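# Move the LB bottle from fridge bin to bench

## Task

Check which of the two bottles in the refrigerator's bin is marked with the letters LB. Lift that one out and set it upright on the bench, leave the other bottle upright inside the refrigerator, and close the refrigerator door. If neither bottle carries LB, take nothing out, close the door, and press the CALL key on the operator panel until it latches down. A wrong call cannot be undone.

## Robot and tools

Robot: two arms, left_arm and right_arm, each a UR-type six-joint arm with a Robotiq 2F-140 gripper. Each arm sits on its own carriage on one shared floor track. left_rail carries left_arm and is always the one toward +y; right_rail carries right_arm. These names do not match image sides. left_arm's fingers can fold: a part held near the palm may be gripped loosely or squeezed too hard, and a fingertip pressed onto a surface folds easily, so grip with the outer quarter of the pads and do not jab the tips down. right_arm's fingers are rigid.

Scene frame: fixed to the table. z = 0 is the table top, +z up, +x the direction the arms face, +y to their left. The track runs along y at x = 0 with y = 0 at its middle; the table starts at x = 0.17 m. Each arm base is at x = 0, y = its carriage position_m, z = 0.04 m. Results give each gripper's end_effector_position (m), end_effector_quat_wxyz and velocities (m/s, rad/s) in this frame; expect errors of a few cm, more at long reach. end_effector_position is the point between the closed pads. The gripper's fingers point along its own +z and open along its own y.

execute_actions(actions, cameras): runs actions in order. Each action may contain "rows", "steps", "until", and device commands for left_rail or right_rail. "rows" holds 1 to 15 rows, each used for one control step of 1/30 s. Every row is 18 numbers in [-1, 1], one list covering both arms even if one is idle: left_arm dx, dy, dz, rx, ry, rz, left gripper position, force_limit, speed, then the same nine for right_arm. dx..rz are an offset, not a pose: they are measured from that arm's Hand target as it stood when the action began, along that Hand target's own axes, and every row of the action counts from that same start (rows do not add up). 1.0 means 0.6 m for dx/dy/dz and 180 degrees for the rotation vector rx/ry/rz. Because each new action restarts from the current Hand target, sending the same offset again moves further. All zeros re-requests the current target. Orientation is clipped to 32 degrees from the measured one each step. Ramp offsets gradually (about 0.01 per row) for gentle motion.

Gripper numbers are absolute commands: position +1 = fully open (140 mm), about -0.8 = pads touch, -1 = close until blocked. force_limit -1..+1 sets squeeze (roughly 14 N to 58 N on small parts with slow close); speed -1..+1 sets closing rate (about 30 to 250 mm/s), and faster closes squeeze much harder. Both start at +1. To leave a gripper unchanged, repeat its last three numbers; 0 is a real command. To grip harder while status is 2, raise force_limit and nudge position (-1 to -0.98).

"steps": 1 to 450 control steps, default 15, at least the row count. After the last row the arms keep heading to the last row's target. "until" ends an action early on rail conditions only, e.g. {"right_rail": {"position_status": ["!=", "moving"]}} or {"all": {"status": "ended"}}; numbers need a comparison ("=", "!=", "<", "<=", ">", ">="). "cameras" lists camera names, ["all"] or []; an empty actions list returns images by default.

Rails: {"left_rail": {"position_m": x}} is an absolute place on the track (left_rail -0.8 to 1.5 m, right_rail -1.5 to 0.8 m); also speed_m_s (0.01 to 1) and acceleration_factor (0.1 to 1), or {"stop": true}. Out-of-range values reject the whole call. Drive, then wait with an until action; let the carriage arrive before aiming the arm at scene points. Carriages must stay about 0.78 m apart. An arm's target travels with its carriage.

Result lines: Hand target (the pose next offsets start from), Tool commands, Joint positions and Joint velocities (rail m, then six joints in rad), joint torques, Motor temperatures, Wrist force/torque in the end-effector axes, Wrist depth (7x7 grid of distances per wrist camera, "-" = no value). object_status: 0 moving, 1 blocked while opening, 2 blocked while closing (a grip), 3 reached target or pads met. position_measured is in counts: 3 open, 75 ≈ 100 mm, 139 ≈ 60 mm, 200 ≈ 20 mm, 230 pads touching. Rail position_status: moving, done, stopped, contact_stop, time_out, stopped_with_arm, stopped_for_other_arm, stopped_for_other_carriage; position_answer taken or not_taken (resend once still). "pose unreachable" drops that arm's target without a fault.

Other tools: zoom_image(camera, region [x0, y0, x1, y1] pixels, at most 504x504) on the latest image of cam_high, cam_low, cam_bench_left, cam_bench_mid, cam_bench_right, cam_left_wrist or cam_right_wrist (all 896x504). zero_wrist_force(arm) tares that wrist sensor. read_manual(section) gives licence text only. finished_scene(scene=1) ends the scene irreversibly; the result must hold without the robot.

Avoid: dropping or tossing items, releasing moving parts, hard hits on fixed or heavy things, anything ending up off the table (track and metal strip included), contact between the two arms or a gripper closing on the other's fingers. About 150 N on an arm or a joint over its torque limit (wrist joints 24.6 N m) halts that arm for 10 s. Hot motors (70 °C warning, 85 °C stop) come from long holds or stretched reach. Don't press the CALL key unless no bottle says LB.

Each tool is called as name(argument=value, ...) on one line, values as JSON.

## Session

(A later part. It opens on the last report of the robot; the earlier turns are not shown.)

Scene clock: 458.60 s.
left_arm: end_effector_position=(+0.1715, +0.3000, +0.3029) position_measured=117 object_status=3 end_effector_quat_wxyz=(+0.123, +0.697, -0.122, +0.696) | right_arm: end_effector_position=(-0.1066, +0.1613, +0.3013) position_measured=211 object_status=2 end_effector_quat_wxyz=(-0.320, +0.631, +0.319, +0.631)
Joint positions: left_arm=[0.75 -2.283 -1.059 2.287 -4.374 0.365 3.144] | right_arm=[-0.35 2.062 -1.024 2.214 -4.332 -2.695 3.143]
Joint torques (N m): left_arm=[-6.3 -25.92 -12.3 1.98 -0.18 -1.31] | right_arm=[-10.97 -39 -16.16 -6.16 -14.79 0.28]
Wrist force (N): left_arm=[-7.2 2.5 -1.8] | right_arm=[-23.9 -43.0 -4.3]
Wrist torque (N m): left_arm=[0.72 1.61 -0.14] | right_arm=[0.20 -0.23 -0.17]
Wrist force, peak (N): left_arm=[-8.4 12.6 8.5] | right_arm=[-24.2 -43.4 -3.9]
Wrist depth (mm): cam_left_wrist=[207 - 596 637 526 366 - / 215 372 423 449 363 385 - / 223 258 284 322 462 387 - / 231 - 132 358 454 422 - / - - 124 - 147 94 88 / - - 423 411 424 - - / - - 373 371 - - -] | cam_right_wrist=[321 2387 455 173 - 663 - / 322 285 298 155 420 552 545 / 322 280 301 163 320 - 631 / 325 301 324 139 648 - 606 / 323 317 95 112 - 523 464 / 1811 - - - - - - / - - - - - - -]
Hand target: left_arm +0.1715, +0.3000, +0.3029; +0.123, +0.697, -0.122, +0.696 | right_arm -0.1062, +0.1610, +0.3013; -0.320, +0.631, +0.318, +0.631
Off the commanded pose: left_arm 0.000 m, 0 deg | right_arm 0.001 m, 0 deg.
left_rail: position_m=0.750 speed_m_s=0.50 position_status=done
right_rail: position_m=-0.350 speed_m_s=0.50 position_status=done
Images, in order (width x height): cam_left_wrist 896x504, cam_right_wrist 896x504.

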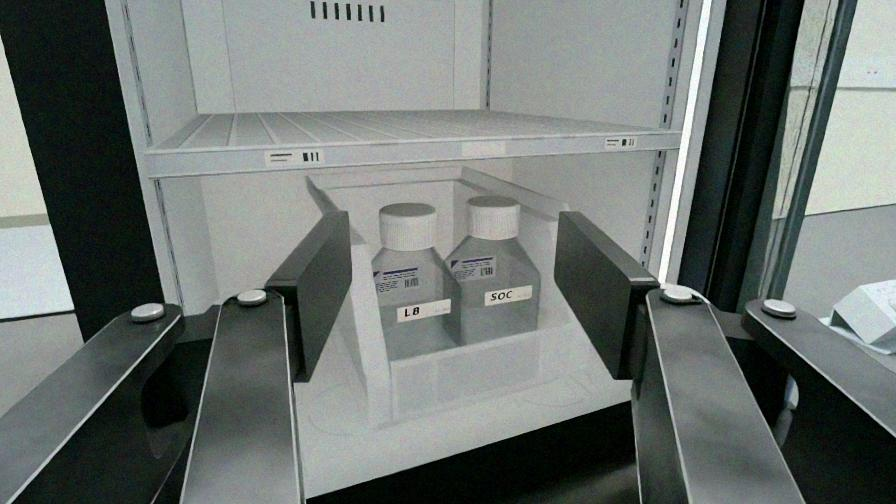

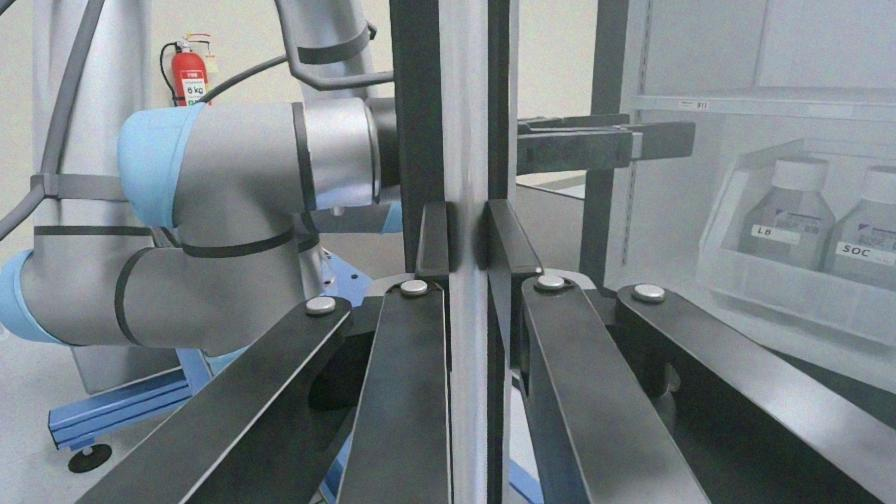

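execute_actions(actions=[{"rows":[[-0.03,-0.02,0.05,0,0,0,0.1,0,-0.9,0,0,0,0,0,0,-1,0,-1],[-0.06,-0.04,0.12,0,0,0,0.1,0,-0.9,0,0,0,0,0,0,-1,0,-1],[-0.1,-0.058,0.217,0,0,0,0.1,0,-0.9,0,0,0,0,0,0,-1,0,-1]],"steps":45}], cameras=["cam_right_wrist","cam_left_wrist"])

Scene clock: 494.93 s.
left_arm: end_effector_position=(+0.3056, +0.2882, +0.2426) position_measured=117 object_status=3 end_effector_quat_wxyz=(+0.123, +0.697, -0.122, +0.696) | right_arm: end_effector_position=(-0.1066, +0.1613, +0.3013) position_measured=211 object_status=2 end_effector_quat_wxyz=(-0.320, +0.631, +0.319, +0.631)
Joint positions: left_arm=[0.75 -1.918 -0.882 2.302 -4.552 -0.001 3.132] | right_arm=[-0.35 2.062 -1.024 2.214 -4.332 -2.695 3.143]
Joint torques (N m): left_arm=[7.37 -25.66 -7.08 2.01 -2.29 -1.29] | right_arm=[-10.78 -39.1 -15.16 -6.44 -14.74 0.28]
Wrist force (N): left_arm=[-7.0 3.0 -1.8] | right_arm=[-24.3 -42.9 -4.4]
Wrist torque (N m): left_arm=[0.84 1.57 -0.23] | right_arm=[0.20 -0.16 -0.18]
Wrist force, peak (N): left_arm=[-5.4 6.7 -7.9] | right_arm=[-24.1 -43.4 -4.4]
Wrist depth (mm): cam_left_wrist=[167 169 143 159 174 226 240 / - - - - - 367 279 / - - 305 236 282 327 282 / - - 147 211 147 321 292 / - - - 241 129 94 91 / - - 330 201 218 - - / - - 278 208 232 - -] | cam_right_wrist=[- 314 - 172 - - 657 / 2550 - 361 181 461 553 527 / - 343 374 164 398 437 584 / 2764 350 363 139 417 631 641 / - 736 - 112 - 505 - / 1739 - - - - - - / - - - - - - -]
Hand target: left_arm +0.3057, +0.2883, +0.2426; +0.123, +0.697, -0.122, +0.696 | right_arm -0.1062, +0.1610, +0.3013; -0.320, +0.631, +0.318, +0.631
Off the commanded pose: left_arm 0.000 m, 0 deg | right_arm 0.001 m, 0 deg.
left_rail: position_m=0.750 speed_m_s=0.50 position_status=done
right_rail: position_m=-0.350 speed_m_s=0.50 position_status=done
Images, in order (width x height): cam_left_wrist 896x504, cam_right_wrist 896x504.

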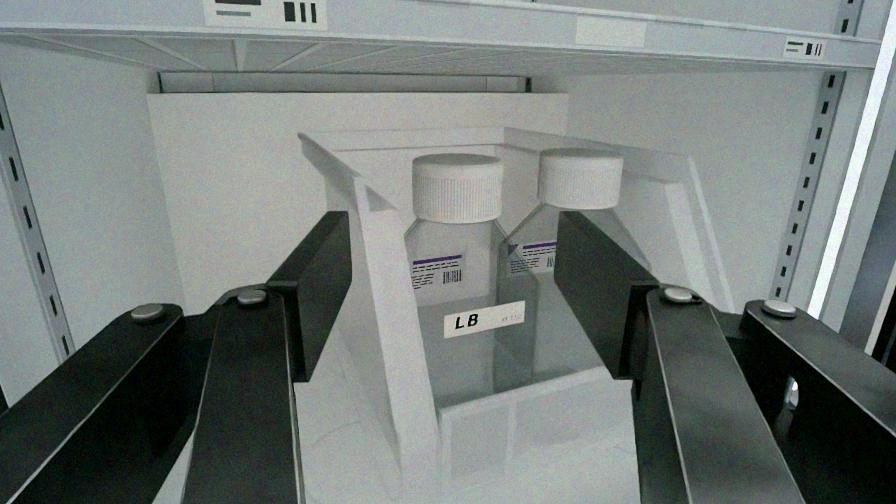

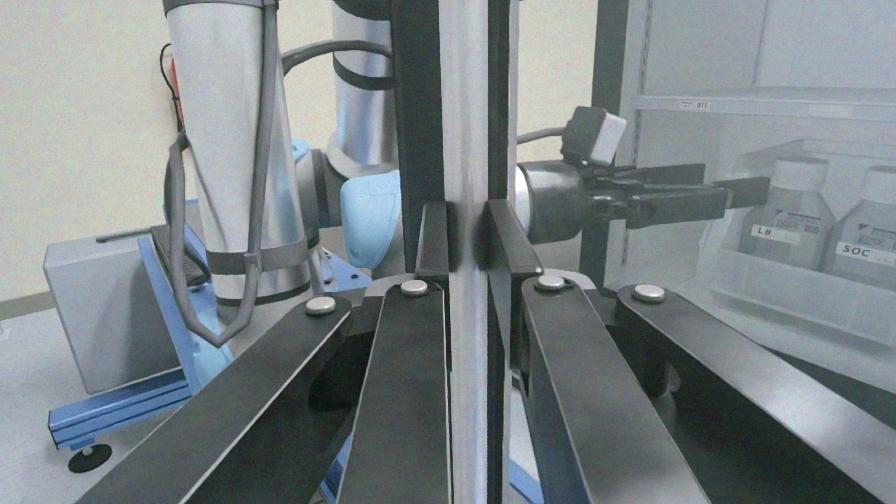

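execute_actions(actions=[{"rows":[[0,0,0,0,0,0,-0.05,0,-0.9,0,0,0,0,0,0,-1,0,-1]],"steps":25},{"rows":[[0.005,0.003,0.04,0,0,0,-0.05,0,-0.9,0,0,0,0,0,0,-1,0,-1],[0.005,0.005,0.083,0,0,0,-0.05,0,-0.9,0,0,0,0,0,0,-1,0,-1]],"steps":30}], cameras=["cam_right_wrist","cam_left_wrist"])

Scene clock: 511.80 s.
left_arm: end_effector_position=(+0.3515, +0.2685, +0.2456) position_measured=135 object_status=3 end_effector_quat_wxyz=(+0.123, +0.697, -0.122, +0.696) | right_arm: end_effector_position=(-0.1066, +0.1613, +0.3013) position_measured=211 object_status=2 end_effector_quat_wxyz=(-0.320, +0.631, +0.319, +0.631)
Joint positions: left_arm=[0.75 -1.773 -0.878 2.234 -4.488 -0.145 3.131] | right_arm=[-0.35 2.062 -1.024 2.214 -4.332 -2.695 3.143]
Joint torques (N m): left_arm=[9.53 -38.81 -10.88 1.41 -2.28 -1.16] | right_arm=[-11.62 -39.12 -15.72 -6.73 -14.75 0.17]
Wrist force (N): left_arm=[-6.3 2.8 -4.1] | right_arm=[-22.4 -44.4 -4.4]
Wrist torque (N m): left_arm=[0.85 1.58 -0.14] | right_arm=[0.26 -0.15 -0.19]
Wrist force, peak (N): left_arm=[-6.9 3.1 -6.8] | right_arm=[-22.0 -45.1 -4.5]
Wrist depth (mm): cam_left_wrist=[129 94 102 112 127 140 165 / 275 - - - - 310 247 / - - 249 204 247 - 259 / - - 133 192 171 232 263 / - 91 131 260 - 94 258 / - 108 332 317 - - - / - 281 272 271 - - -] | cam_right_wrist=[2170 - 327 173 2794 - - / 2005 - 336 152 532 544 547 / - - 344 163 400 425 - / 1361 1122 - 139 398 - - / 2020 1420 95 112 - 529 446 / 1751 - - - - - - / - - - - - - -]
Hand target: left_arm +0.3515, +0.2685, +0.2456; +0.123, +0.697, -0.122, +0.696 | right_arm -0.1062, +0.1610, +0.3013; -0.320, +0.631, +0.318, +0.631
Off the commanded pose: left_arm 0.000 m, 0 deg | right_arm 0.001 m, 0 deg.
left_rail: position_m=0.750 speed_m_s=0.50 position_status=done
right_rail: position_m=-0.350 speed_m_s=0.50 position_status=done
Images, in order (width x height): cam_left_wrist 896x504, cam_right_wrist 896x504.

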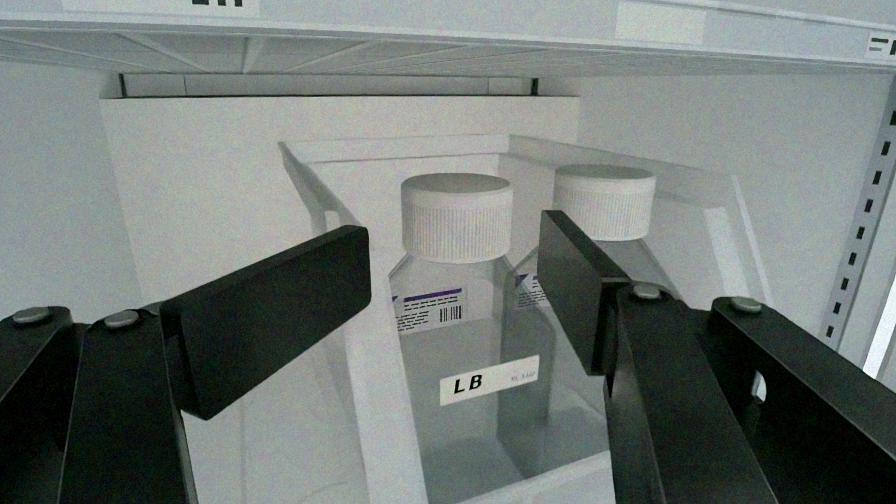

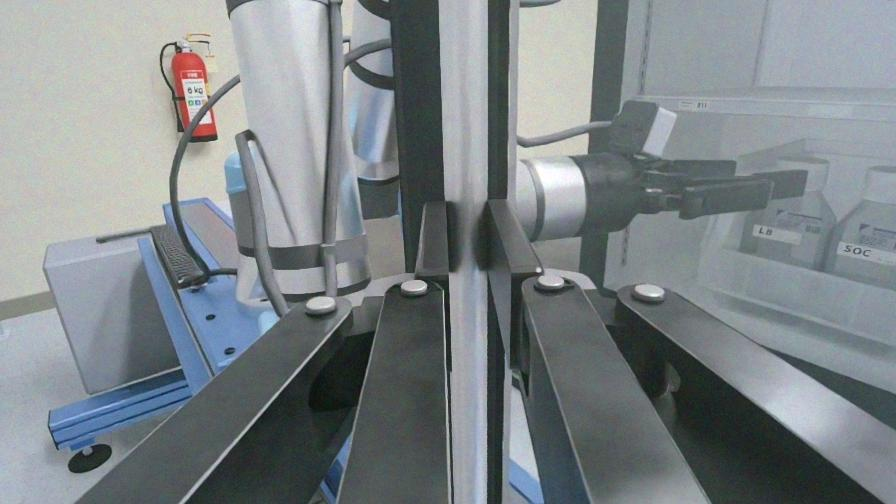

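execute_actions(actions=[{"rows":[[0,0,-0.05,0,0,0,-0.05,0,-0.9,0,0,0,0,0,0,-1,0,-1],[0,0,-0.15,0,0,0,-0.05,0,-0.9,0,0,0,0,0,0,-1,0,-1]],"steps":30},{"rows":[[0,0.03,0.02,0.045,0,0,-0.1,0,-0.9,0,0,0,0,0,0,-1,0,-1],[0,0.064,0.046,0.089,0,0,-0.1,0,-0.9,0,0,0,0,0,0,-1,0,-1]],"steps":40}], cameras=["cam_left_wrist"])

Scene clock: 535.83 s.
left_arm: end_effector_position=(+0.2797, +0.2536, +0.2457) position_measured=141 object_status=3 end_effector_quat_wxyz=(+0.024, +0.707, -0.024, +0.706) | right_arm: end_effector_position=(-0.1055, +0.1606, +0.3013) position_measured=211 object_status=2 end_effector_quat_wxyz=(-0.319, +0.632, +0.318, +0.631)
Joint positions: left_arm=[0.75 -1.919 -0.792 1.945 -4.3 0.28 3.147] | right_arm=[-0.35 2.062 -1.024 2.214 -4.332 -2.699 3.143]
Joint torques (N m): left_arm=[1.29 -27.58 -26.78 8.03 3.96 -1.15] | right_arm=[9.41 -21.06 -14.49 6.63 14.4 -0.06]
Wrist force (N): left_arm=[-6.6 1.6 -1.9] | right_arm=[-0.7 47.5 -40.9]
Wrist torque (N m): left_arm=[0.54 1.47 -0.13] | right_arm=[-1.07 0.17 -0.13]
Wrist force, peak (N): left_arm=[-9.6 -4.3 -2.3] | right_arm=[-0.6 47.8 -41.2]
Wrist depth (mm): cam_left_wrist=[163 167 172 179 184 192 197 / - 300 511 - - 372 272 / 203 - - 254 258 316 264 / - - - 471 162 270 264 / - 90 134 405 - 94 267 / - - 225 227 - - - / - - 262 262 - - -] | cam_right_wrist=[- 263 - 148 524 - - / - 259 - 157 576 493 514 / 2170 259 630 163 331 368 - / 1382 254 283 136 297 367 572 / 193 - 91 144 - 91 460 / 1641 - - - - - - / - - - - - - -]
Hand target: left_arm +0.2797, +0.2536, +0.2457; +0.024, +0.707, -0.024, +0.706 | right_arm -0.1062, +0.1610, +0.3013; -0.320, +0.631, +0.318, +0.631
Off the commanded pose: left_arm 0.000 m, 0 deg | right_arm 0.001 m, 0 deg.
left_rail: position_m=0.750 speed_m_s=0.50 position_status=done
right_rail: position_m=-0.350 speed_m_s=0.50 position_status=done
Images, in order (width x height): cam_left_wrist 896x504.

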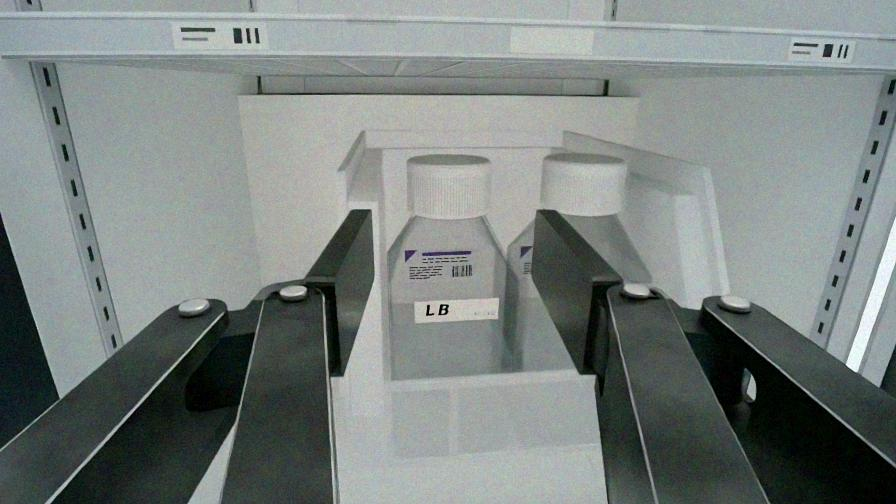

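zoom_image(camera="cam_left_wrist", region=[300, 110, 560, 310])

Scaled by 1.938.

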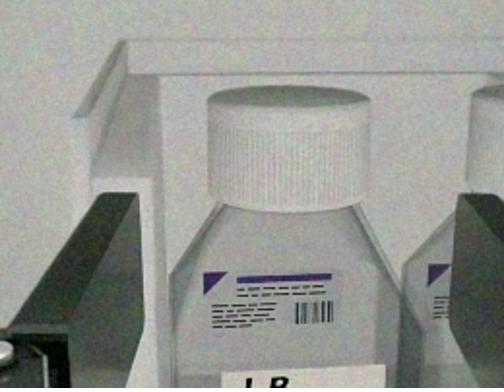

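execute_actions(actions=[{"rows":[[-0.03,-0.03,0,0,0,0,-0.2,0,-0.9,0,0,0,0,0,0,-1,0,-1],[-0.068,-0.0675,0,0,0,0,-0.2,0,-0.9,0,0,0,0,0,0,-1,0,-1]],"steps":35}], cameras=["cam_left_wrist"])

Scene clock: 604.77 s.
left_arm: end_effector_position=(+0.2824, +0.2940, +0.2049) position_measured=154 object_status=3 end_effector_quat_wxyz=(+0.024, +0.707, -0.024, +0.706) | right_arm: end_effector_position=(-0.1057, +0.1606, +0.3013) position_measured=211 object_status=2 end_effector_quat_wxyz=(-0.319, +0.632, +0.318, +0.631)
Joint positions: left_arm=[0.75 -1.946 -0.728 2.046 -4.465 0.307 3.146] | right_arm=[-0.35 2.062 -1.024 2.214 -4.332 -2.699 3.143]
Joint torques (N m): left_arm=[-10.81 -30.87 -0.45 -1.54 2.31 1.45] | right_arm=[20.52 -29.21 -13.36 0.45 14.42 0.12]
Wrist force (N): left_arm=[-6.9 1.8 -2.0] | right_arm=[2.9 41.3 11.0]
Wrist torque (N m): left_arm=[0.59 1.54 -0.24] | right_arm=[-1.05 0.13 -0.11]
Wrist force, peak (N): left_arm=[-8.6 0.3 -2.3] | right_arm=[-0.5 47.4 -40.6]
Wrist depth (mm): cam_left_wrist=[154 190 414 382 376 364 331 / 155 190 439 250 252 251 295 / 159 190 464 223 468 292 292 / 164 188 142 - 143 297 283 / 172 93 142 216 122 - 284 / - - - 261 - - - / - - - 240 - - -] | cam_right_wrist=[- 276 433 147 - - - / - 272 - 157 3699 527 547 / 2245 281 - 164 397 679 - / 2454 283 641 138 372 414 - / 1320 - 91 144 - 498 - / 1662 - - - - - - / - - - - - - -]
Hand target: left_arm +0.2824, +0.2940, +0.2049; +0.024, +0.707, -0.024, +0.706 | right_arm -0.1062, +0.1610, +0.3013; -0.320, +0.631, +0.318, +0.631
Off the commanded pose: left_arm 0.000 m, 0 deg | right_arm 0.001 m, 0 deg.
left_rail: position_m=0.750 speed_m_s=0.50 position_status=done
right_rail: position_m=-0.350 speed_m_s=0.50 position_status=done
Images, in order (width x height): cam_left_wrist 896x504.

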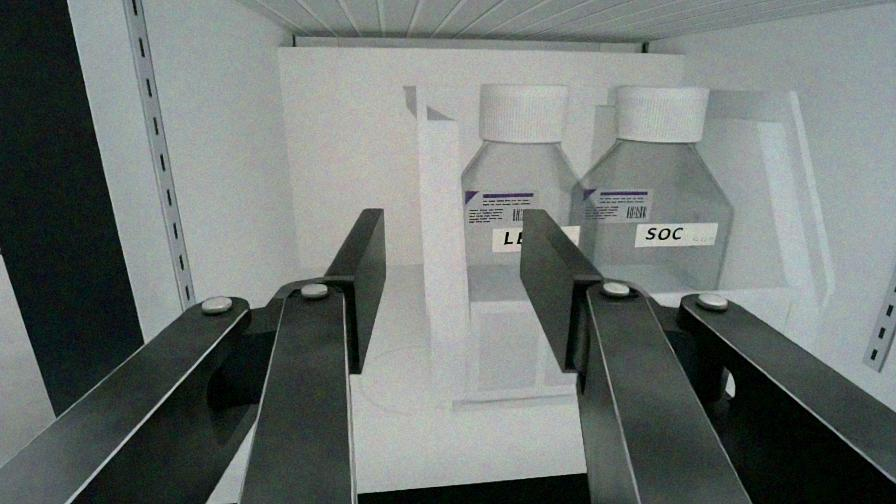

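execute_actions(actions=[{"rows":[[0,-0.004,0.03,0,0,0,-0.2,0,-0.9,0,0,0,0,0,0,-1,0,-1],[0,-0.006,0.07,0,0,0,-0.2,0,-0.9,0,0,0,0,0,0,-1,0,-1]],"steps":30},{"rows":[[0,0,0,0,0,0,-1,-1,-1,0,0,0,0,0,0,-1,0,-1]],"steps":75}], cameras=["cam_left_wrist"])

Scene clock: 613.07 s.
left_arm: end_effector_position=(+0.3245, +0.2948, +0.2048) position_measured=224 object_status=2 end_effector_quat_wxyz=(+0.024, +0.707, -0.024, +0.706) | right_arm: end_effector_position=(-0.1057, +0.1606, +0.3013) position_measured=211 object_status=2 end_effector_quat_wxyz=(-0.319, +0.632, +0.318, +0.631)
Joint positions: left_arm=[0.75 -1.85 -0.729 2.049 -4.47 0.211 3.149] | right_arm=[-0.35 2.062 -1.024 2.214 -4.332 -2.699 3.143]
Joint torques (N m): left_arm=[0.74 -31.9 -11.53 2.34 -2.03 1.57] | right_arm=[27.75 -32.65 -13.48 1.02 14.34 0.21]
Wrist force (N): left_arm=[-7.2 -0.9 -4.0] | right_arm=[2.7 42.1 11.1]
Wrist torque (N m): left_arm=[0.64 1.58 -0.38] | right_arm=[-1.04 0.14 -0.11]
Wrist force, peak (N): left_arm=[-6.7 2.5 -6.4] | right_arm=[2.6 43.1 11.2]
Wrist depth (mm): cam_left_wrist=[156 - 382 372 367 346 301 / 154 - - - 199 207 228 / 153 - - 183 421 269 235 / 154 - - 133 277 274 215 / - 203 93 88 95 289 215 / - - - - - - 193 / - - - - - - -] | cam_right_wrist=[- 276 - 148 532 - - / - 285 293 157 - 539 526 / - 288 298 163 423 670 - / - 296 297 139 374 461 - / - - 91 144 - 496 442 / 1824 - - - - - - / - - - - - - -]
Hand target: left_arm +0.3245, +0.2948, +0.2048; +0.024, +0.707, -0.024, +0.706 | right_arm -0.1062, +0.1610, +0.3013; -0.320, +0.631, +0.318, +0.631
Off the commanded pose: left_arm 0.000 m, 0 deg | right_arm 0.001 m, 0 deg.
left_rail: position_m=0.750 speed_m_s=0.50 position_status=done
right_rail: position_m=-0.350 speed_m_s=0.50 position_status=done
Images, in order (width x height): cam_left_wrist 896x504.

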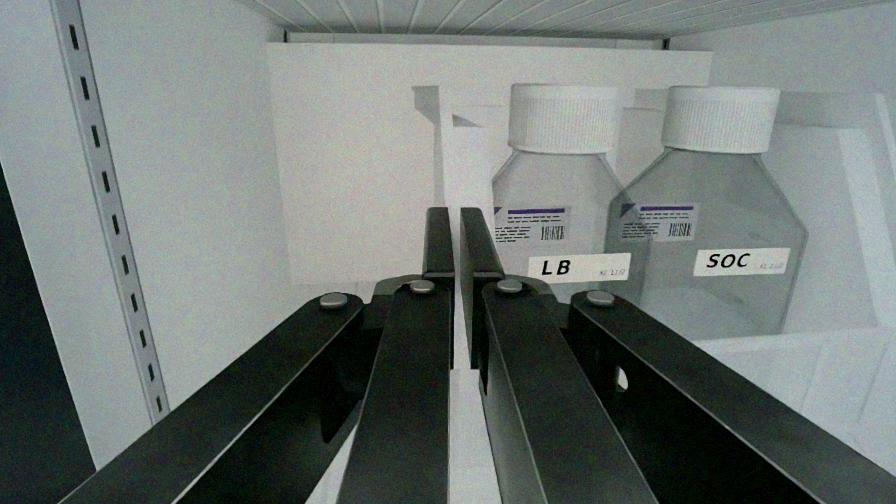

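execute_actions(actions=[{"rows":[[0,0,-0.005,0,0,0,-1,-1,-1,0,0,0,0,0,0,-1,0,-1],[0,0,-0.01,0,0,0,-1,-1,-1,0,0,0,0,0,0,-1,0,-1],[0,0,-0.015,0,0,0,-1,-1,-1,0,0,0,0,0,0,-1,0,-1],[0,0,-0.02,0,0,0,-1,-1,-1,0,0,0,0,0,0,-1,0,-1],[0,0,-0.025,0,0,0,-1,-1,-1,0,0,0,0,0,0,-1,0,-1],[0,0,-0.03,0,0,0,-1,-1,-1,0,0,0,0,0,0,-1,0,-1],[0,0,-0.035,0,0,0,-1,-1,-1,0,0,0,0,0,0,-1,0,-1],[0,0,-0.04,0,0,0,-1,-1,-1,0,0,0,0,0,0,-1,0,-1]],"steps":20}], cameras=["cam_left_wrist"])

Scene clock: 619.70 s.
left_arm: end_effector_position=(+0.3007, +0.2964, +0.2048) position_measured=224 object_status=2 end_effector_quat_wxyz=(+0.024, +0.707, -0.024, +0.706) | right_arm: end_effector_position=(-0.1057, +0.1606, +0.3013) position_measured=211 object_status=2 end_effector_quat_wxyz=(-0.319, +0.632, +0.318, +0.631)
Joint positions: left_arm=[0.75 -1.907 -0.73 2.055 -4.473 0.268 3.147] | right_arm=[-0.35 2.062 -1.024 2.214 -4.332 -2.699 3.143]
Joint torques (N m): left_arm=[-12.76 -43.61 0.05 -1.53 2.3 -1.11] | right_arm=[26.91 -32.49 -13.15 1.63 14.45 0.07]
Wrist force (N): left_arm=[-8.8 2.2 0.5] | right_arm=[2.8 41.6 10.7]
Wrist torque (N m): left_arm=[0.66 1.61 -0.33] | right_arm=[-1.06 0.15 -0.11]
Wrist force, peak (N): left_arm=[-9.0 2.4 0.6] | right_arm=[2.6 42.7 11.0]
Wrist depth (mm): cam_left_wrist=[161 227 384 385 377 358 315 / - 189 - - 201 222 281 / - 204 442 188 400 296 221 / - 187 462 122 211 266 223 / 157 171 93 88 96 187 207 / 162 - - - - - 208 / - - - - - - -] | cam_right_wrist=[- 270 302 147 531 587 - / 2207 - 315 157 - 554 526 / - 287 630 163 403 - - / - 286 660 138 379 472 668 / - - 91 144 - 90 420 / 1786 - - - - - - / - - - - - - -]
Hand target: left_arm +0.3006, +0.2964, +0.2048; +0.024, +0.707, -0.024, +0.706 | right_arm -0.1062, +0.1610, +0.3013; -0.320, +0.631, +0.318, +0.631
Off the commanded pose: left_arm 0.000 m, 0 deg | right_arm 0.001 m, 0 deg.
left_rail: position_m=0.750 speed_m_s=0.50 position_status=done
right_rail: position_m=-0.350 speed_m_s=0.50 position_status=done
Images, in order (width x height): cam_left_wrist 896x504.

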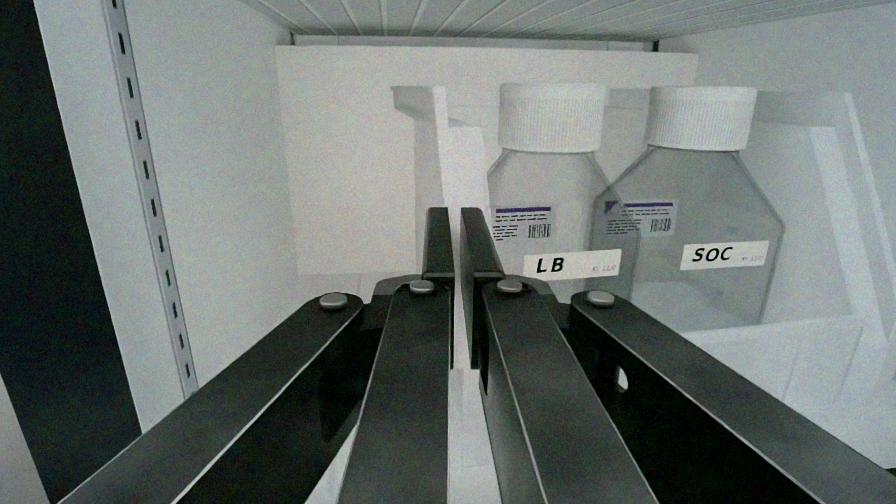

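execute_actions(actions=[{"rows":[[0,0,-0.005,0,0,0,-1,-1,-1,0,0,0,0,0,0,-1,0,-1],[0,0,-0.012,-0.003,0,0,-1,-1,-1,0,0,0,0,0,0,-1,0,-1],[0,0,-0.02,-0.006,0,0,-1,-1,-1,0,0,0,0,0,0,-1,0,-1],[0,0,-0.03,-0.009,0,0,-1,-1,-1,0,0,0,0,0,0,-1,0,-1],[0,0,-0.04,-0.012,0,0,-1,-1,-1,0,0,0,0,0,0,-1,0,-1],[0,0,-0.05,-0.016,0,0,-1,-1,-1,0,0,0,0,0,0,-1,0,-1],[0,0,-0.06,-0.02,0,0,-1,-1,-1,0,0,0,0,0,0,-1,0,-1],[0,0,-0.07,-0.024,0,0,-1,-1,-1,0,0,0,0,0,0,-1,0,-1],[0,0,-0.08,-0.028,0,0,-1,-1,-1,0,0,0,0,0,0,-1,0,-1],[0,0,-0.09,-0.032,0,0,-1,-1,-1,0,0,0,0,0,0,-1,0,-1],[0,0,-0.1,-0.036,0,0,-1,-1,-1,0,0,0,0,0,0,-1,0,-1],[0,0,-0.11,-0.04,0,0,-1,-1,-1,0,0,0,0,0,0,-1,0,-1],[0,0,-0.118,-0.04,0,0,-1,-1,-1,0,0,0,0,0,0,-1,0,-1],[0,0,-0.124,-0.04,0,0,-1,-1,-1,0,0,0,0,0,0,-1,0,-1]],"steps":28}], cameras=["cam_left_wrist","cam_right_wrist"])

Scene clock: 632.50 s.
left_arm: end_effector_position=(+0.2264, +0.3014, +0.2050) position_measured=224 object_status=2 end_effector_quat_wxyz=(+0.069, +0.704, -0.068, +0.703) | right_arm: end_effector_position=(-0.1057, +0.1606, +0.3013) position_measured=211 object_status=2 end_effector_quat_wxyz=(-0.319, +0.632, +0.318, +0.631)
Joint positions: left_arm=[0.75 -2.114 -0.752 2.16 -4.554 0.349 3.145] | right_arm=[-0.35 2.062 -1.024 2.214 -4.332 -2.699 3.143]
Joint torques (N m): left_arm=[-9.86 -41.65 2.31 -0.77 1.93 1.85] | right_arm=[26.28 -32.09 -12.16 2.42 14.34 -0.08]
Wrist force (N): left_arm=[-9.0 1.6 0.6] | right_arm=[2.8 41.8 10.9]
Wrist torque (N m): left_arm=[0.76 1.63 -0.61] | right_arm=[-1.04 0.16 -0.11]
Wrist force, peak (N): left_arm=[-11.9 2.3 0.6] | right_arm=[3.1 42.0 11.1]
Wrist depth (mm): cam_left_wrist=[177 - 377 375 375 355 310 / 185 - - 210 239 264 311 / 195 199 - 190 351 274 311 / 201 209 495 122 352 272 313 / - 219 93 88 96 225 323 / - - - - - - 293 / - - - - - - -] | cam_right_wrist=[274 287 256 148 3501 - - / 285 297 424 157 3806 527 433 / 289 580 621 150 611 492 - / 297 316 327 138 401 475 585 / 312 - 91 144 - - - / 1728 - - - - - - / - - - - - - -]
Hand target: left_arm +0.2264, +0.3015, +0.2050; +0.069, +0.704, -0.068, +0.703 | right_arm -0.1062, +0.1610, +0.3013; -0.320, +0.631, +0.318, +0.631
Off the commanded pose: left_arm 0.000 m, 0 deg | right_arm 0.001 m, 0 deg.
left_rail: position_m=0.750 speed_m_s=0.50 position_status=done
right_rail: position_m=-0.350 speed_m_s=0.50 position_status=done
Images, in order (width x height): cam_left_wrist 896x504, cam_right_wrist 896x504.

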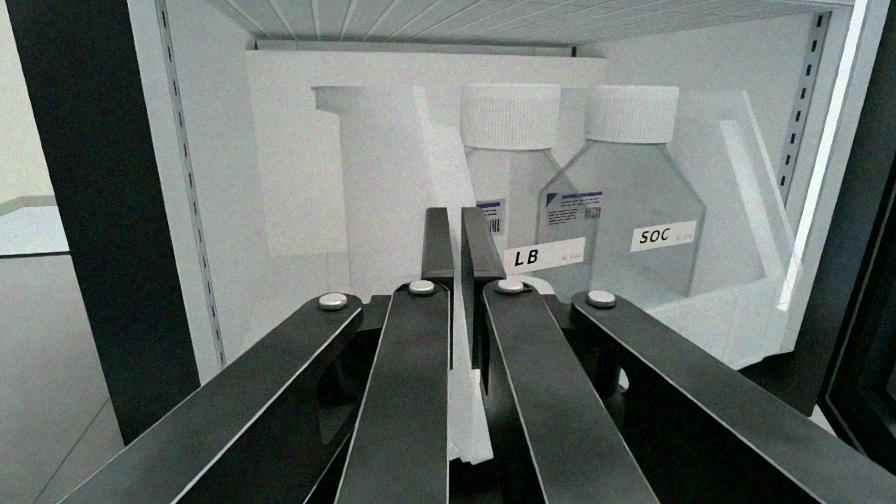

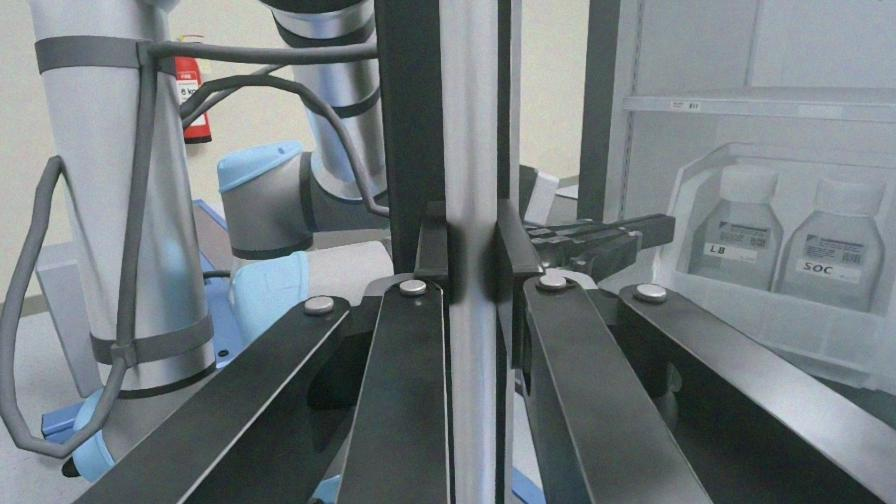

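execute_actions(actions=[{"rows":[[0,0,0,0,0,0,-0.2,-1,-1,0,0,0,0,0,0,-1,0,-1]],"steps":60},{"rows":[[0,0,-0.03,0,0,0,-0.2,0,-0.9,0,0,0,0,0,0,-1,0,-1],[0,0,-0.12,0,0,0,-0.2,0,-0.9,0,0,0,0,0,0,-1,0,-1]],"steps":30},{"rows":[[0.1,0,0,0,0,0,0,0,-0.9,0,0,0,0,0,0,-1,0,-1],[0.207,0,0,0,-0.06,0,0,0,-0.9,0,0,0,0,0,0,-1,0,-1]],"steps":30},{"rows":[[0,0.046,0.137,0,-0.19,0,0,0,-0.9,0,0,0,0,0,0,-1,0,-1]],"steps":45}], cameras=["cam_left_wrist","cam_right_wrist"])

Scene clock: 674.63 s.
left_arm: end_effector_position=(+0.2085, +0.2843, +0.3290) position_measured=129 object_status=3 end_effector_quat_wxyz=(+0.096, +0.833, -0.026, +0.545) | right_arm: end_effector_position=(-0.1047, +0.1599, +0.3013) position_measured=211 object_status=2 end_effector_quat_wxyz=(-0.318, +0.632, +0.317, +0.632)
Joint positions: left_arm=[0.75 -2.075 -1.229 1.796 -4.669 0.493 3.899] | right_arm=[-0.35 2.062 -1.024 2.214 -4.332 -2.703 3.143]
Joint torques (N m): left_arm=[1.84 -30.3 -16.17 2.96 -1.81 0.33] | right_arm=[23.91 -26.4 -28.35 -0.07 14.5 -0.29]
Wrist force (N): left_arm=[-6.4 0.8 -1.2] | right_arm=[-5.6 39.0 7.8]
Wrist torque (N m): left_arm=[0.30 1.48 -0.20] | right_arm=[-0.88 0.23 -0.03]
Wrist force, peak (N): left_arm=[-14.4 0.5 -10.2] | right_arm=[12.6 51.3 8.2]
Wrist depth (mm): cam_left_wrist=[180 249 285 319 365 379 280 / 194 221 235 255 274 305 301 / 217 348 543 466 345 365 308 / - 261 160 279 154 412 - / - 89 128 442 - - 89 / - - 387 376 - - - / - - - - - - -] | cam_right_wrist=[161 147 153 148 296 305 670 / - 167 170 156 410 367 522 / 2264 652 615 164 - - 413 / - 628 652 136 899 - - / 1389 - 91 144 - - - / 1824 - - - - - - / - - - - - - -]
Hand target: left_arm +0.2085, +0.2843, +0.3290; +0.096, +0.833, -0.026, +0.545 (not the last commanded pose) | right_arm -0.1062, +0.1610, +0.3013; -0.320, +0.631, +0.318, +0.631
Tool commands: left_gripper/position=+0.003922 left_gripper/force_limit=+0.003922 left_gripper/speed=-0.898039 right_gripper/position=-1.0 right_gripper/force_limit=+0.0 right_gripper/speed=-1.0
Off the commanded pose: left_arm 0.029 m, 24 deg | right_arm 0.002 m, 0 deg.
FORCE FAULT: contact force on the left arm reached its limit, and that arm stopped for 10 seconds. The contact can be on any part of that arm, not only on its tool. That arm's remaining commands of this call were not run. That arm's target is now where it stood when the stop ended, not its last command. That arm accepts commands again.
left_rail: position_m=0.750 speed_m_s=0.50 position_status=done
right_rail: position_m=-0.350 speed_m_s=0.50 position_status=done
Images, in order (width x height): cam_left_wrist 896x504, cam_right_wrist 896x504.

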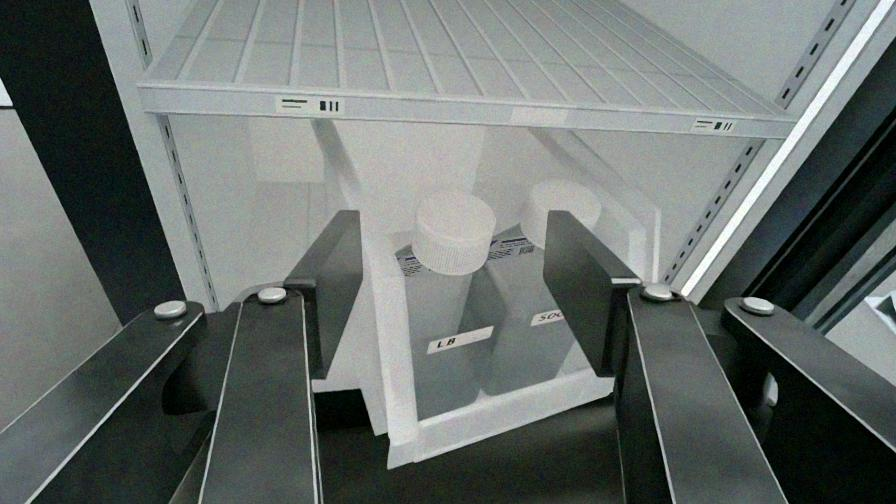

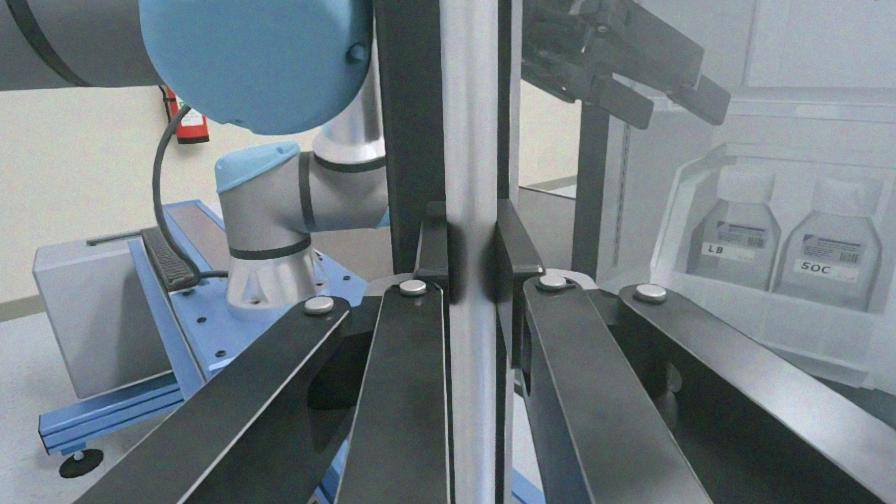

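execute_actions(actions=[{"right_rail":{"position_m":-0.475,"speed_m_s":0.05},"rows":[[0,0,0,0,0,0,0,0,-0.9,0,-0.004,-0.003,0,0,0,-1,0,-1],[0,0,0,0,0,0,0,0,-0.9,0,-0.008,-0.006,0,0,0,-1,0,-1],[0,0,0,0,0,0,0,0,-0.9,0,-0.012,-0.009,0,0,0,-1,0,-1],[0,0,0,0,0,0,0,0,-0.9,0,-0.016,-0.012,0,0,0,-1,0,-1],[0,0,0,0,0,0,0,0,-0.9,0,-0.02,-0.015,0,0,0,-1,0,-1]],"steps":40},{"rows":[[0,0,0,0,0,0,0,0,-0.9,0,-0.007,-0.005,0,0,0,-1,0,-1],[0,0,0,0,0,0,0,0,-0.9,0,-0.013,-0.01,0,0,0,-1,0,-1]],"steps":90,"until":{"right_rail":{"position_status":["!=","moving"]}}}], cameras=["cam_right_wrist"])

Scene clock: 697.37 s.
left_arm: end_effector_position=(+0.2085, +0.2843, +0.3290) position_measured=129 object_status=3 end_effector_quat_wxyz=(+0.096, +0.833, -0.026, +0.545) | right_arm: end_effector_position=(-0.1361, +0.0412, +0.3013) position_measured=211 object_status=2 end_effector_quat_wxyz=(-0.330, +0.626, +0.329, +0.626)
Joint positions: left_arm=[0.75 -2.075 -1.229 1.796 -4.669 0.493 3.899] | right_arm=[-0.475 2.113 -1.005 2.167 -4.304 -2.715 3.142]
Joint torques (N m): left_arm=[-10.36 -29.7 -17.98 3.06 -1.85 0.31] | right_arm=[-20.54 -25.79 -7.98 -1.24 -14.83 0.93]
Wrist force (N): left_arm=[-6.4 0.9 -1.3] | right_arm=[7.9 -54.1 -21.0]
Wrist torque (N m): left_arm=[0.32 1.48 -0.21] | right_arm=[-0.43 0.04 0.17]
Wrist force, peak (N): left_arm=[-6.8 0.7 -1.5] | right_arm=[7.5 -58.7 -20.2]
Wrist depth (mm): cam_left_wrist=[- 247 285 320 365 363 293 / 198 220 234 254 276 304 295 / 217 228 533 - 395 363 302 / 241 270 158 270 149 368 314 / - - 129 462 - - 298 / - - 383 279 - - - / - - - - - - -] | cam_right_wrist=[258 258 250 122 403 734 723 / 1931 2794 280 129 518 597 549 / - 2304 732 153 - 653 644 / 1518 818 768 137 551 - 672 / 2052 - 91 145 - 91 522 / 1774 - - - - - - / - - - - - - -]
Hand target: left_arm +0.2085, +0.2843, +0.3290; +0.096, +0.833, -0.026, +0.545 | right_arm -0.1279, +0.0355, +0.3013; -0.320, +0.631, +0.319, +0.631
Off the commanded pose: left_arm 0.000 m, 0 deg | right_arm 0.010 m, 2 deg.
left_rail: position_m=0.750 speed_m_s=0.50 position_status=done
right_rail: position_m=-0.475 speed_m_s=0.05 position_status=done
pose unreachable (left arm): on one or more control steps of this call, first in action 0 (counted from 0), this arm could not follow its commanded pose, so it was not sent that pose on those steps. It may still have moved: this result reports where it is.
cause: while a carriage moves, is told to move, or has just stopped, the clearance check judges arm commands more strictly, and it could not pass this one: it found too little room between the arms, or a fault had stopped an arm. Move the arms while the carriages stand.
pose unreachable (right arm): on one or more control steps of this call, first in action 0 (counted from 0), this arm could not follow its commanded pose, so it was not sent that pose on those steps. It may still have moved: this result reports where it is.
cause: while a carriage moves, is told to move, or has just stopped, the clearance check judges arm commands more strictly, and it could not pass this one: it found too little room between the arms, or a fault had stopped an arm. Move the arms while the carriages stand.
Images, in order (width x height): cam_right_wrist 896x504.

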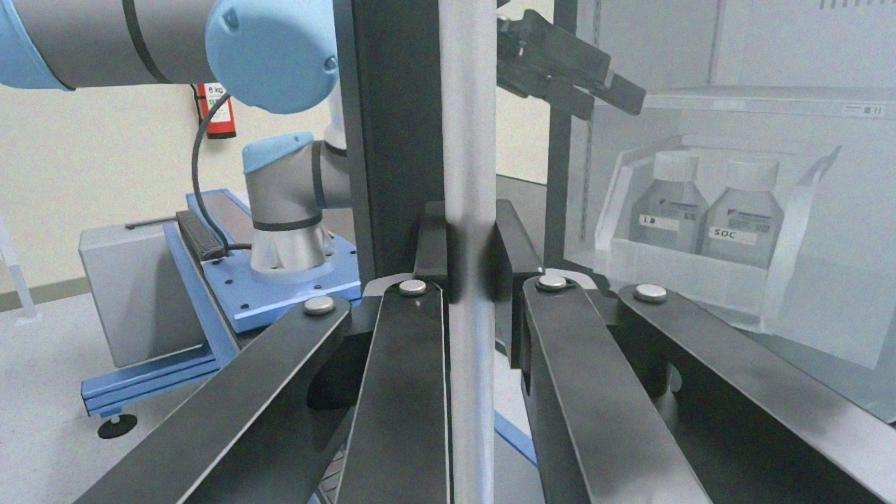

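execute_actions(actions=[{"rows":[[0,0.004,0.02,0,-0.03,0.015,0,0,-0.9,0,-0.007,0,0,0,0,-1,0,-1],[-0.002,0.007,0.045,0,-0.07,0.03,-0.05,0,-0.9,0,-0.014,0,0,0,0,-1,0,-1],[-0.004,0.01,0.068,0,-0.111,0.046,-0.05,0,-0.9,0,-0.014,0,0,0,0,-1,0,-1]],"steps":40}], cameras=["cam_left_wrist","cam_right_wrist"])

Scene clock: 709.23 s.
left_arm: end_effector_position=(+0.2435, +0.2706, +0.3117) position_measured=135 object_status=3 end_effector_quat_wxyz=(+0.050, +0.910, -0.102, +0.398) | right_arm: end_effector_position=(-0.1365, +0.0417, +0.3013) position_measured=211 object_status=2 end_effector_quat_wxyz=(-0.322, +0.630, +0.321, +0.630)
Joint positions: left_arm=[0.75 -1.839 -1.278 1.509 -4.911 0.746 4.653] | right_arm=[-0.475 2.121 -0.995 2.142 -4.29 -2.748 3.142]
Joint torques (N m): left_arm=[7.08 -37.54 -26.59 0.96 0.54 1.32] | right_arm=[-15.14 -27.69 -10.94 -1.31 -14.62 0.83]
Wrist force (N): left_arm=[-5.9 0.8 -1.0] | right_arm=[3.2 -45.2 -18.3]
Wrist torque (N m): left_arm=[0.26 1.35 -0.16] | right_arm=[-0.49 0.11 0.13]
Wrist force, peak (N): left_arm=[-9.0 0.7 -3.9] | right_arm=[7.8 -54.4 -21.5]
Wrist depth (mm): cam_left_wrist=[169 172 176 183 201 327 262 / 167 259 421 - 251 321 285 / - 433 428 227 299 290 301 / - 305 146 281 171 357 321 / - - 118 358 145 94 - / - - - - - - - / - - - - - - -] | cam_right_wrist=[- - - 122 431 - - / - - 821 151 526 581 627 / - - 732 154 693 627 639 / - 813 744 139 554 - 673 / 1945 - 95 145 - 90 525 / 1824 - - - - - - / - - - - - - -]
Hand target: left_arm +0.2435, +0.2706, +0.3117; +0.050, +0.910, -0.102, +0.398 | right_arm -0.1347, +0.0404, +0.3013; -0.320, +0.631, +0.319, +0.631
Off the commanded pose: left_arm 0.000 m, 0 deg | right_arm 0.002 m, 0 deg.
left_rail: position_m=0.750 speed_m_s=0.50 position_status=done
right_rail: position_m=-0.475 speed_m_s=0.05 position_status=done
Images, in order (width x height): cam_left_wrist 896x504, cam_right_wrist 896x504.

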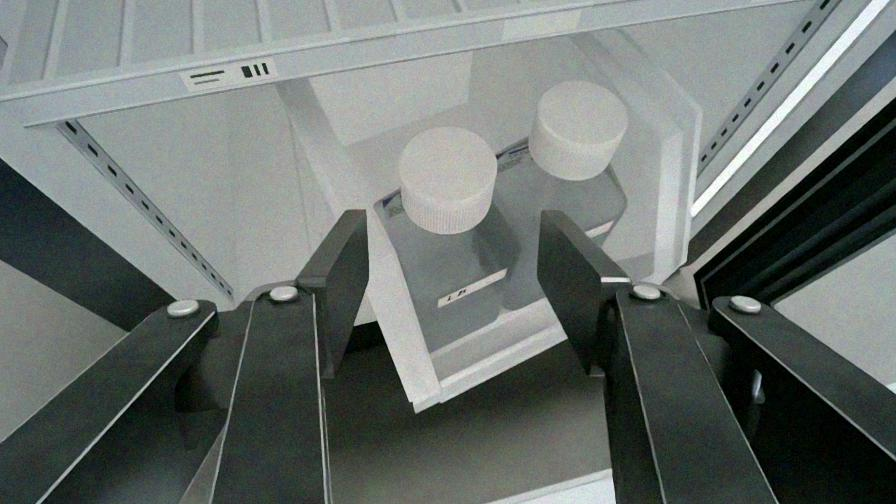

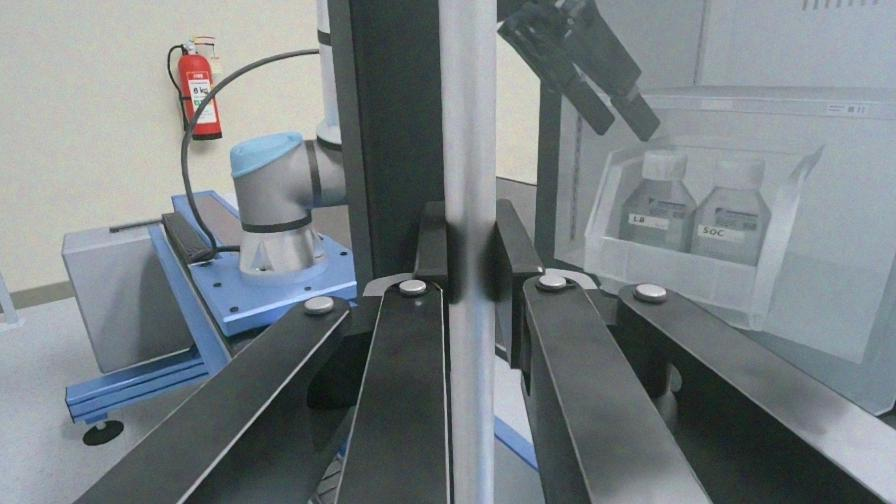

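execute_actions(actions=[{"rows":[[0.003,0.001,0.03,0,0,0,-0.05,0,-0.9,0,0,0,0,0,0,-1,0,-1],[0.006,0.002,0.065,0,0,0,-0.05,0,-0.9,0,0,0,0,0,0,-1,0,-1],[0.008,0.003,0.1,0,0,0,-0.05,0,-0.9,0,0,0,0,0,0,-1,0,-1]],"steps":35}], cameras=["cam_left_wrist"])

Scene clock: 724.10 s.
left_arm: end_effector_position=(+0.2891, +0.2578, +0.2746) position_measured=135 object_status=3 end_effector_quat_wxyz=(+0.050, +0.910, -0.102, +0.398) | right_arm: end_effector_position=(-0.1365, +0.0417, +0.3013) position_measured=211 object_status=2 end_effector_quat_wxyz=(-0.322, +0.630, +0.321, +0.630)
Joint positions: left_arm=[0.75 -1.725 -1.222 1.5 -5.08 0.749 4.821] | right_arm=[-0.475 2.121 -0.995 2.142 -4.29 -2.748 3.142]
Joint torques (N m): left_arm=[9.06 -26.45 -28.08 0.68 0.22 1.44] | right_arm=[-17.96 -29.04 -10.61 -1.27 -14.75 0.76]
Wrist force (N): left_arm=[-5.7 0.5 -0.9] | right_arm=[3.4 -45.0 -18.7]
Wrist torque (N m): left_arm=[0.21 1.32 -0.17] | right_arm=[-0.45 0.08 0.12]
Wrist force, peak (N): left_arm=[-6.0 0.6 -5.6] | right_arm=[3.1 -45.6 -18.8]
Wrist depth (mm): cam_left_wrist=[115 118 123 129 143 234 250 / 121 124 358 398 202 217 258 / - 380 194 176 190 217 263 / - 348 - 169 149 252 284 / 200 90 145 339 - 97 297 / - - - 303 - - - / - - - 208 - - -] | cam_right_wrist=[- - 156 121 429 759 - / 2824 - 156 150 540 547 543 / - - 725 154 - 708 633 / - 828 748 139 551 509 642 / 2118 - 91 145 - 91 548 / 1751 - - - - - - / - - - - - - -]
Hand target: left_arm +0.2891, +0.2578, +0.2746; +0.050, +0.910, -0.102, +0.398 | right_arm -0.1347, +0.0404, +0.3013; -0.320, +0.631, +0.319, +0.631
Off the commanded pose: left_arm 0.000 m, 0 deg | right_arm 0.002 m, 0 deg.
left_rail: position_m=0.750 speed_m_s=0.50 position_status=done
right_rail: position_m=-0.475 speed_m_s=0.05 position_status=done
Images, in order (width x height): cam_left_wrist 896x504.

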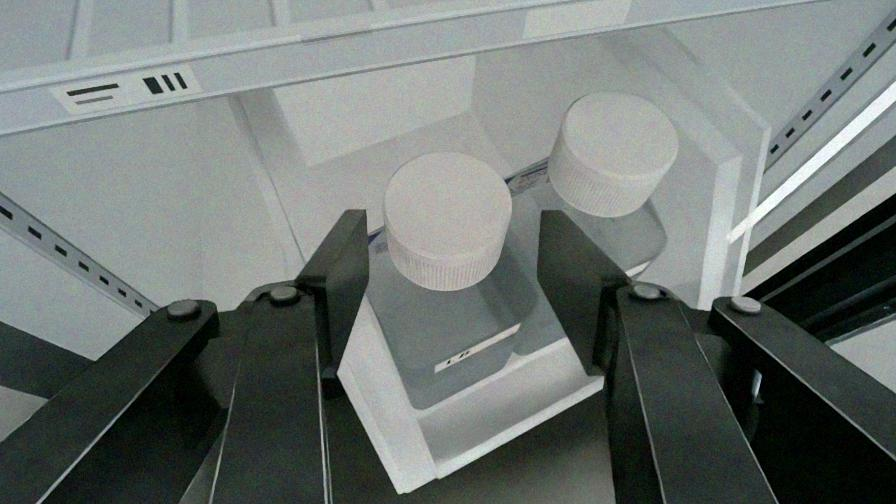

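execute_actions(actions=[{"rows":[[0.004,-0.003,0.015,0,0,0,-0.05,0,-0.9,0,0,0,0,0,0,-1,0,-1],[0.006,-0.004,0.033,0,0,0,-0.05,0,-0.9,0,0,0,0,0,0,-1,0,-1]],"steps":20},{"rows":[[0,0,0,0,0,0,-1,0,-1,0,0,0,0,0,0,-1,0,-1]],"steps":60}], cameras=["cam_left_wrist"])

Scene clock: 731.90 s.
left_arm: end_effector_position=(+0.3061, +0.2562, +0.2638) position_measured=161 object_status=2 end_effector_quat_wxyz=(+0.050, +0.910, -0.102, +0.398) | right_arm: end_effector_position=(-0.1364, +0.0417, +0.3013) position_measured=211 object_status=2 end_effector_quat_wxyz=(-0.322, +0.630, +0.321, +0.630)
Joint positions: left_arm=[0.75 -1.684 -1.209 1.498 -5.135 0.754 4.88] | right_arm=[-0.475 2.121 -0.995 2.142 -4.29 -2.749 3.142]
Joint torques (N m): left_arm=[4.44 -28.93 -24.48 0.16 -0.06 1.1] | right_arm=[-20.59 -32.33 -7.5 -3.79 -14.8 0.9]
Wrist force (N): left_arm=[-3.2 -1.6 -5.1] | right_arm=[3.7 -45.3 -18.4]
Wrist torque (N m): left_arm=[0.36 1.38 -0.08] | right_arm=[-0.50 0.04 0.13]
Wrist force, peak (N): left_arm=[-6.4 1.2 -3.8] | right_arm=[3.8 -46.5 -19.0]
Wrist depth (mm): cam_left_wrist=[- 102 104 110 119 133 261 / - 106 195 382 276 200 253 / 236 310 368 164 179 191 233 / 211 - 158 151 149 230 277 / - 90 108 316 - 103 287 / - - - 301 - - - / - - - 257 - - -] | cam_right_wrist=[- - 147 121 433 821 686 / 2284 - 156 152 519 545 539 / - - 714 158 672 680 - / - 858 761 138 593 - 625 / 2135 - 91 144 - 90 547 / 1774 - - - - - - / - - - - - - -]
Hand target: left_arm +0.3061, +0.2562, +0.2638; +0.050, +0.910, -0.102, +0.398 | right_arm -0.1347, +0.0404, +0.3013; -0.320, +0.631, +0.319, +0.631
Off the commanded pose: left_arm 0.000 m, 0 deg | right_arm 0.002 m, 0 deg.
left_rail: position_m=0.750 speed_m_s=0.50 position_status=done
right_rail: position_m=-0.475 speed_m_s=0.05 position_status=done
Images, in order (width x height): cam_left_wrist 896x504.

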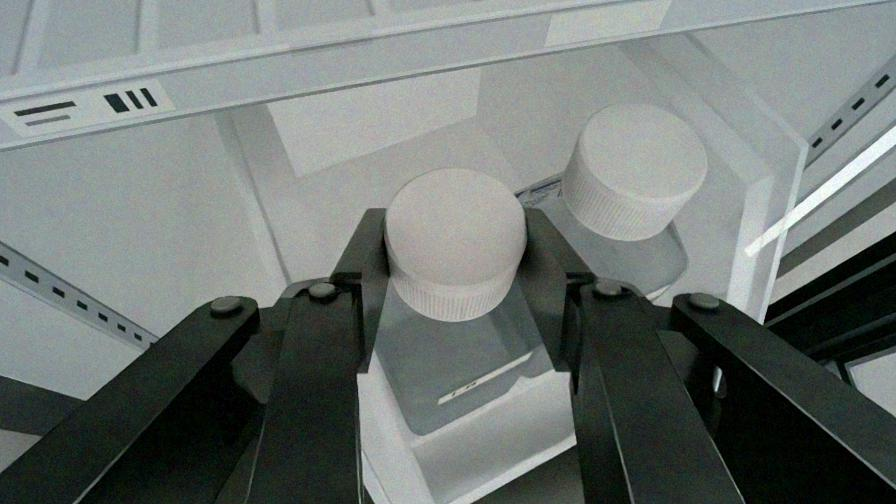

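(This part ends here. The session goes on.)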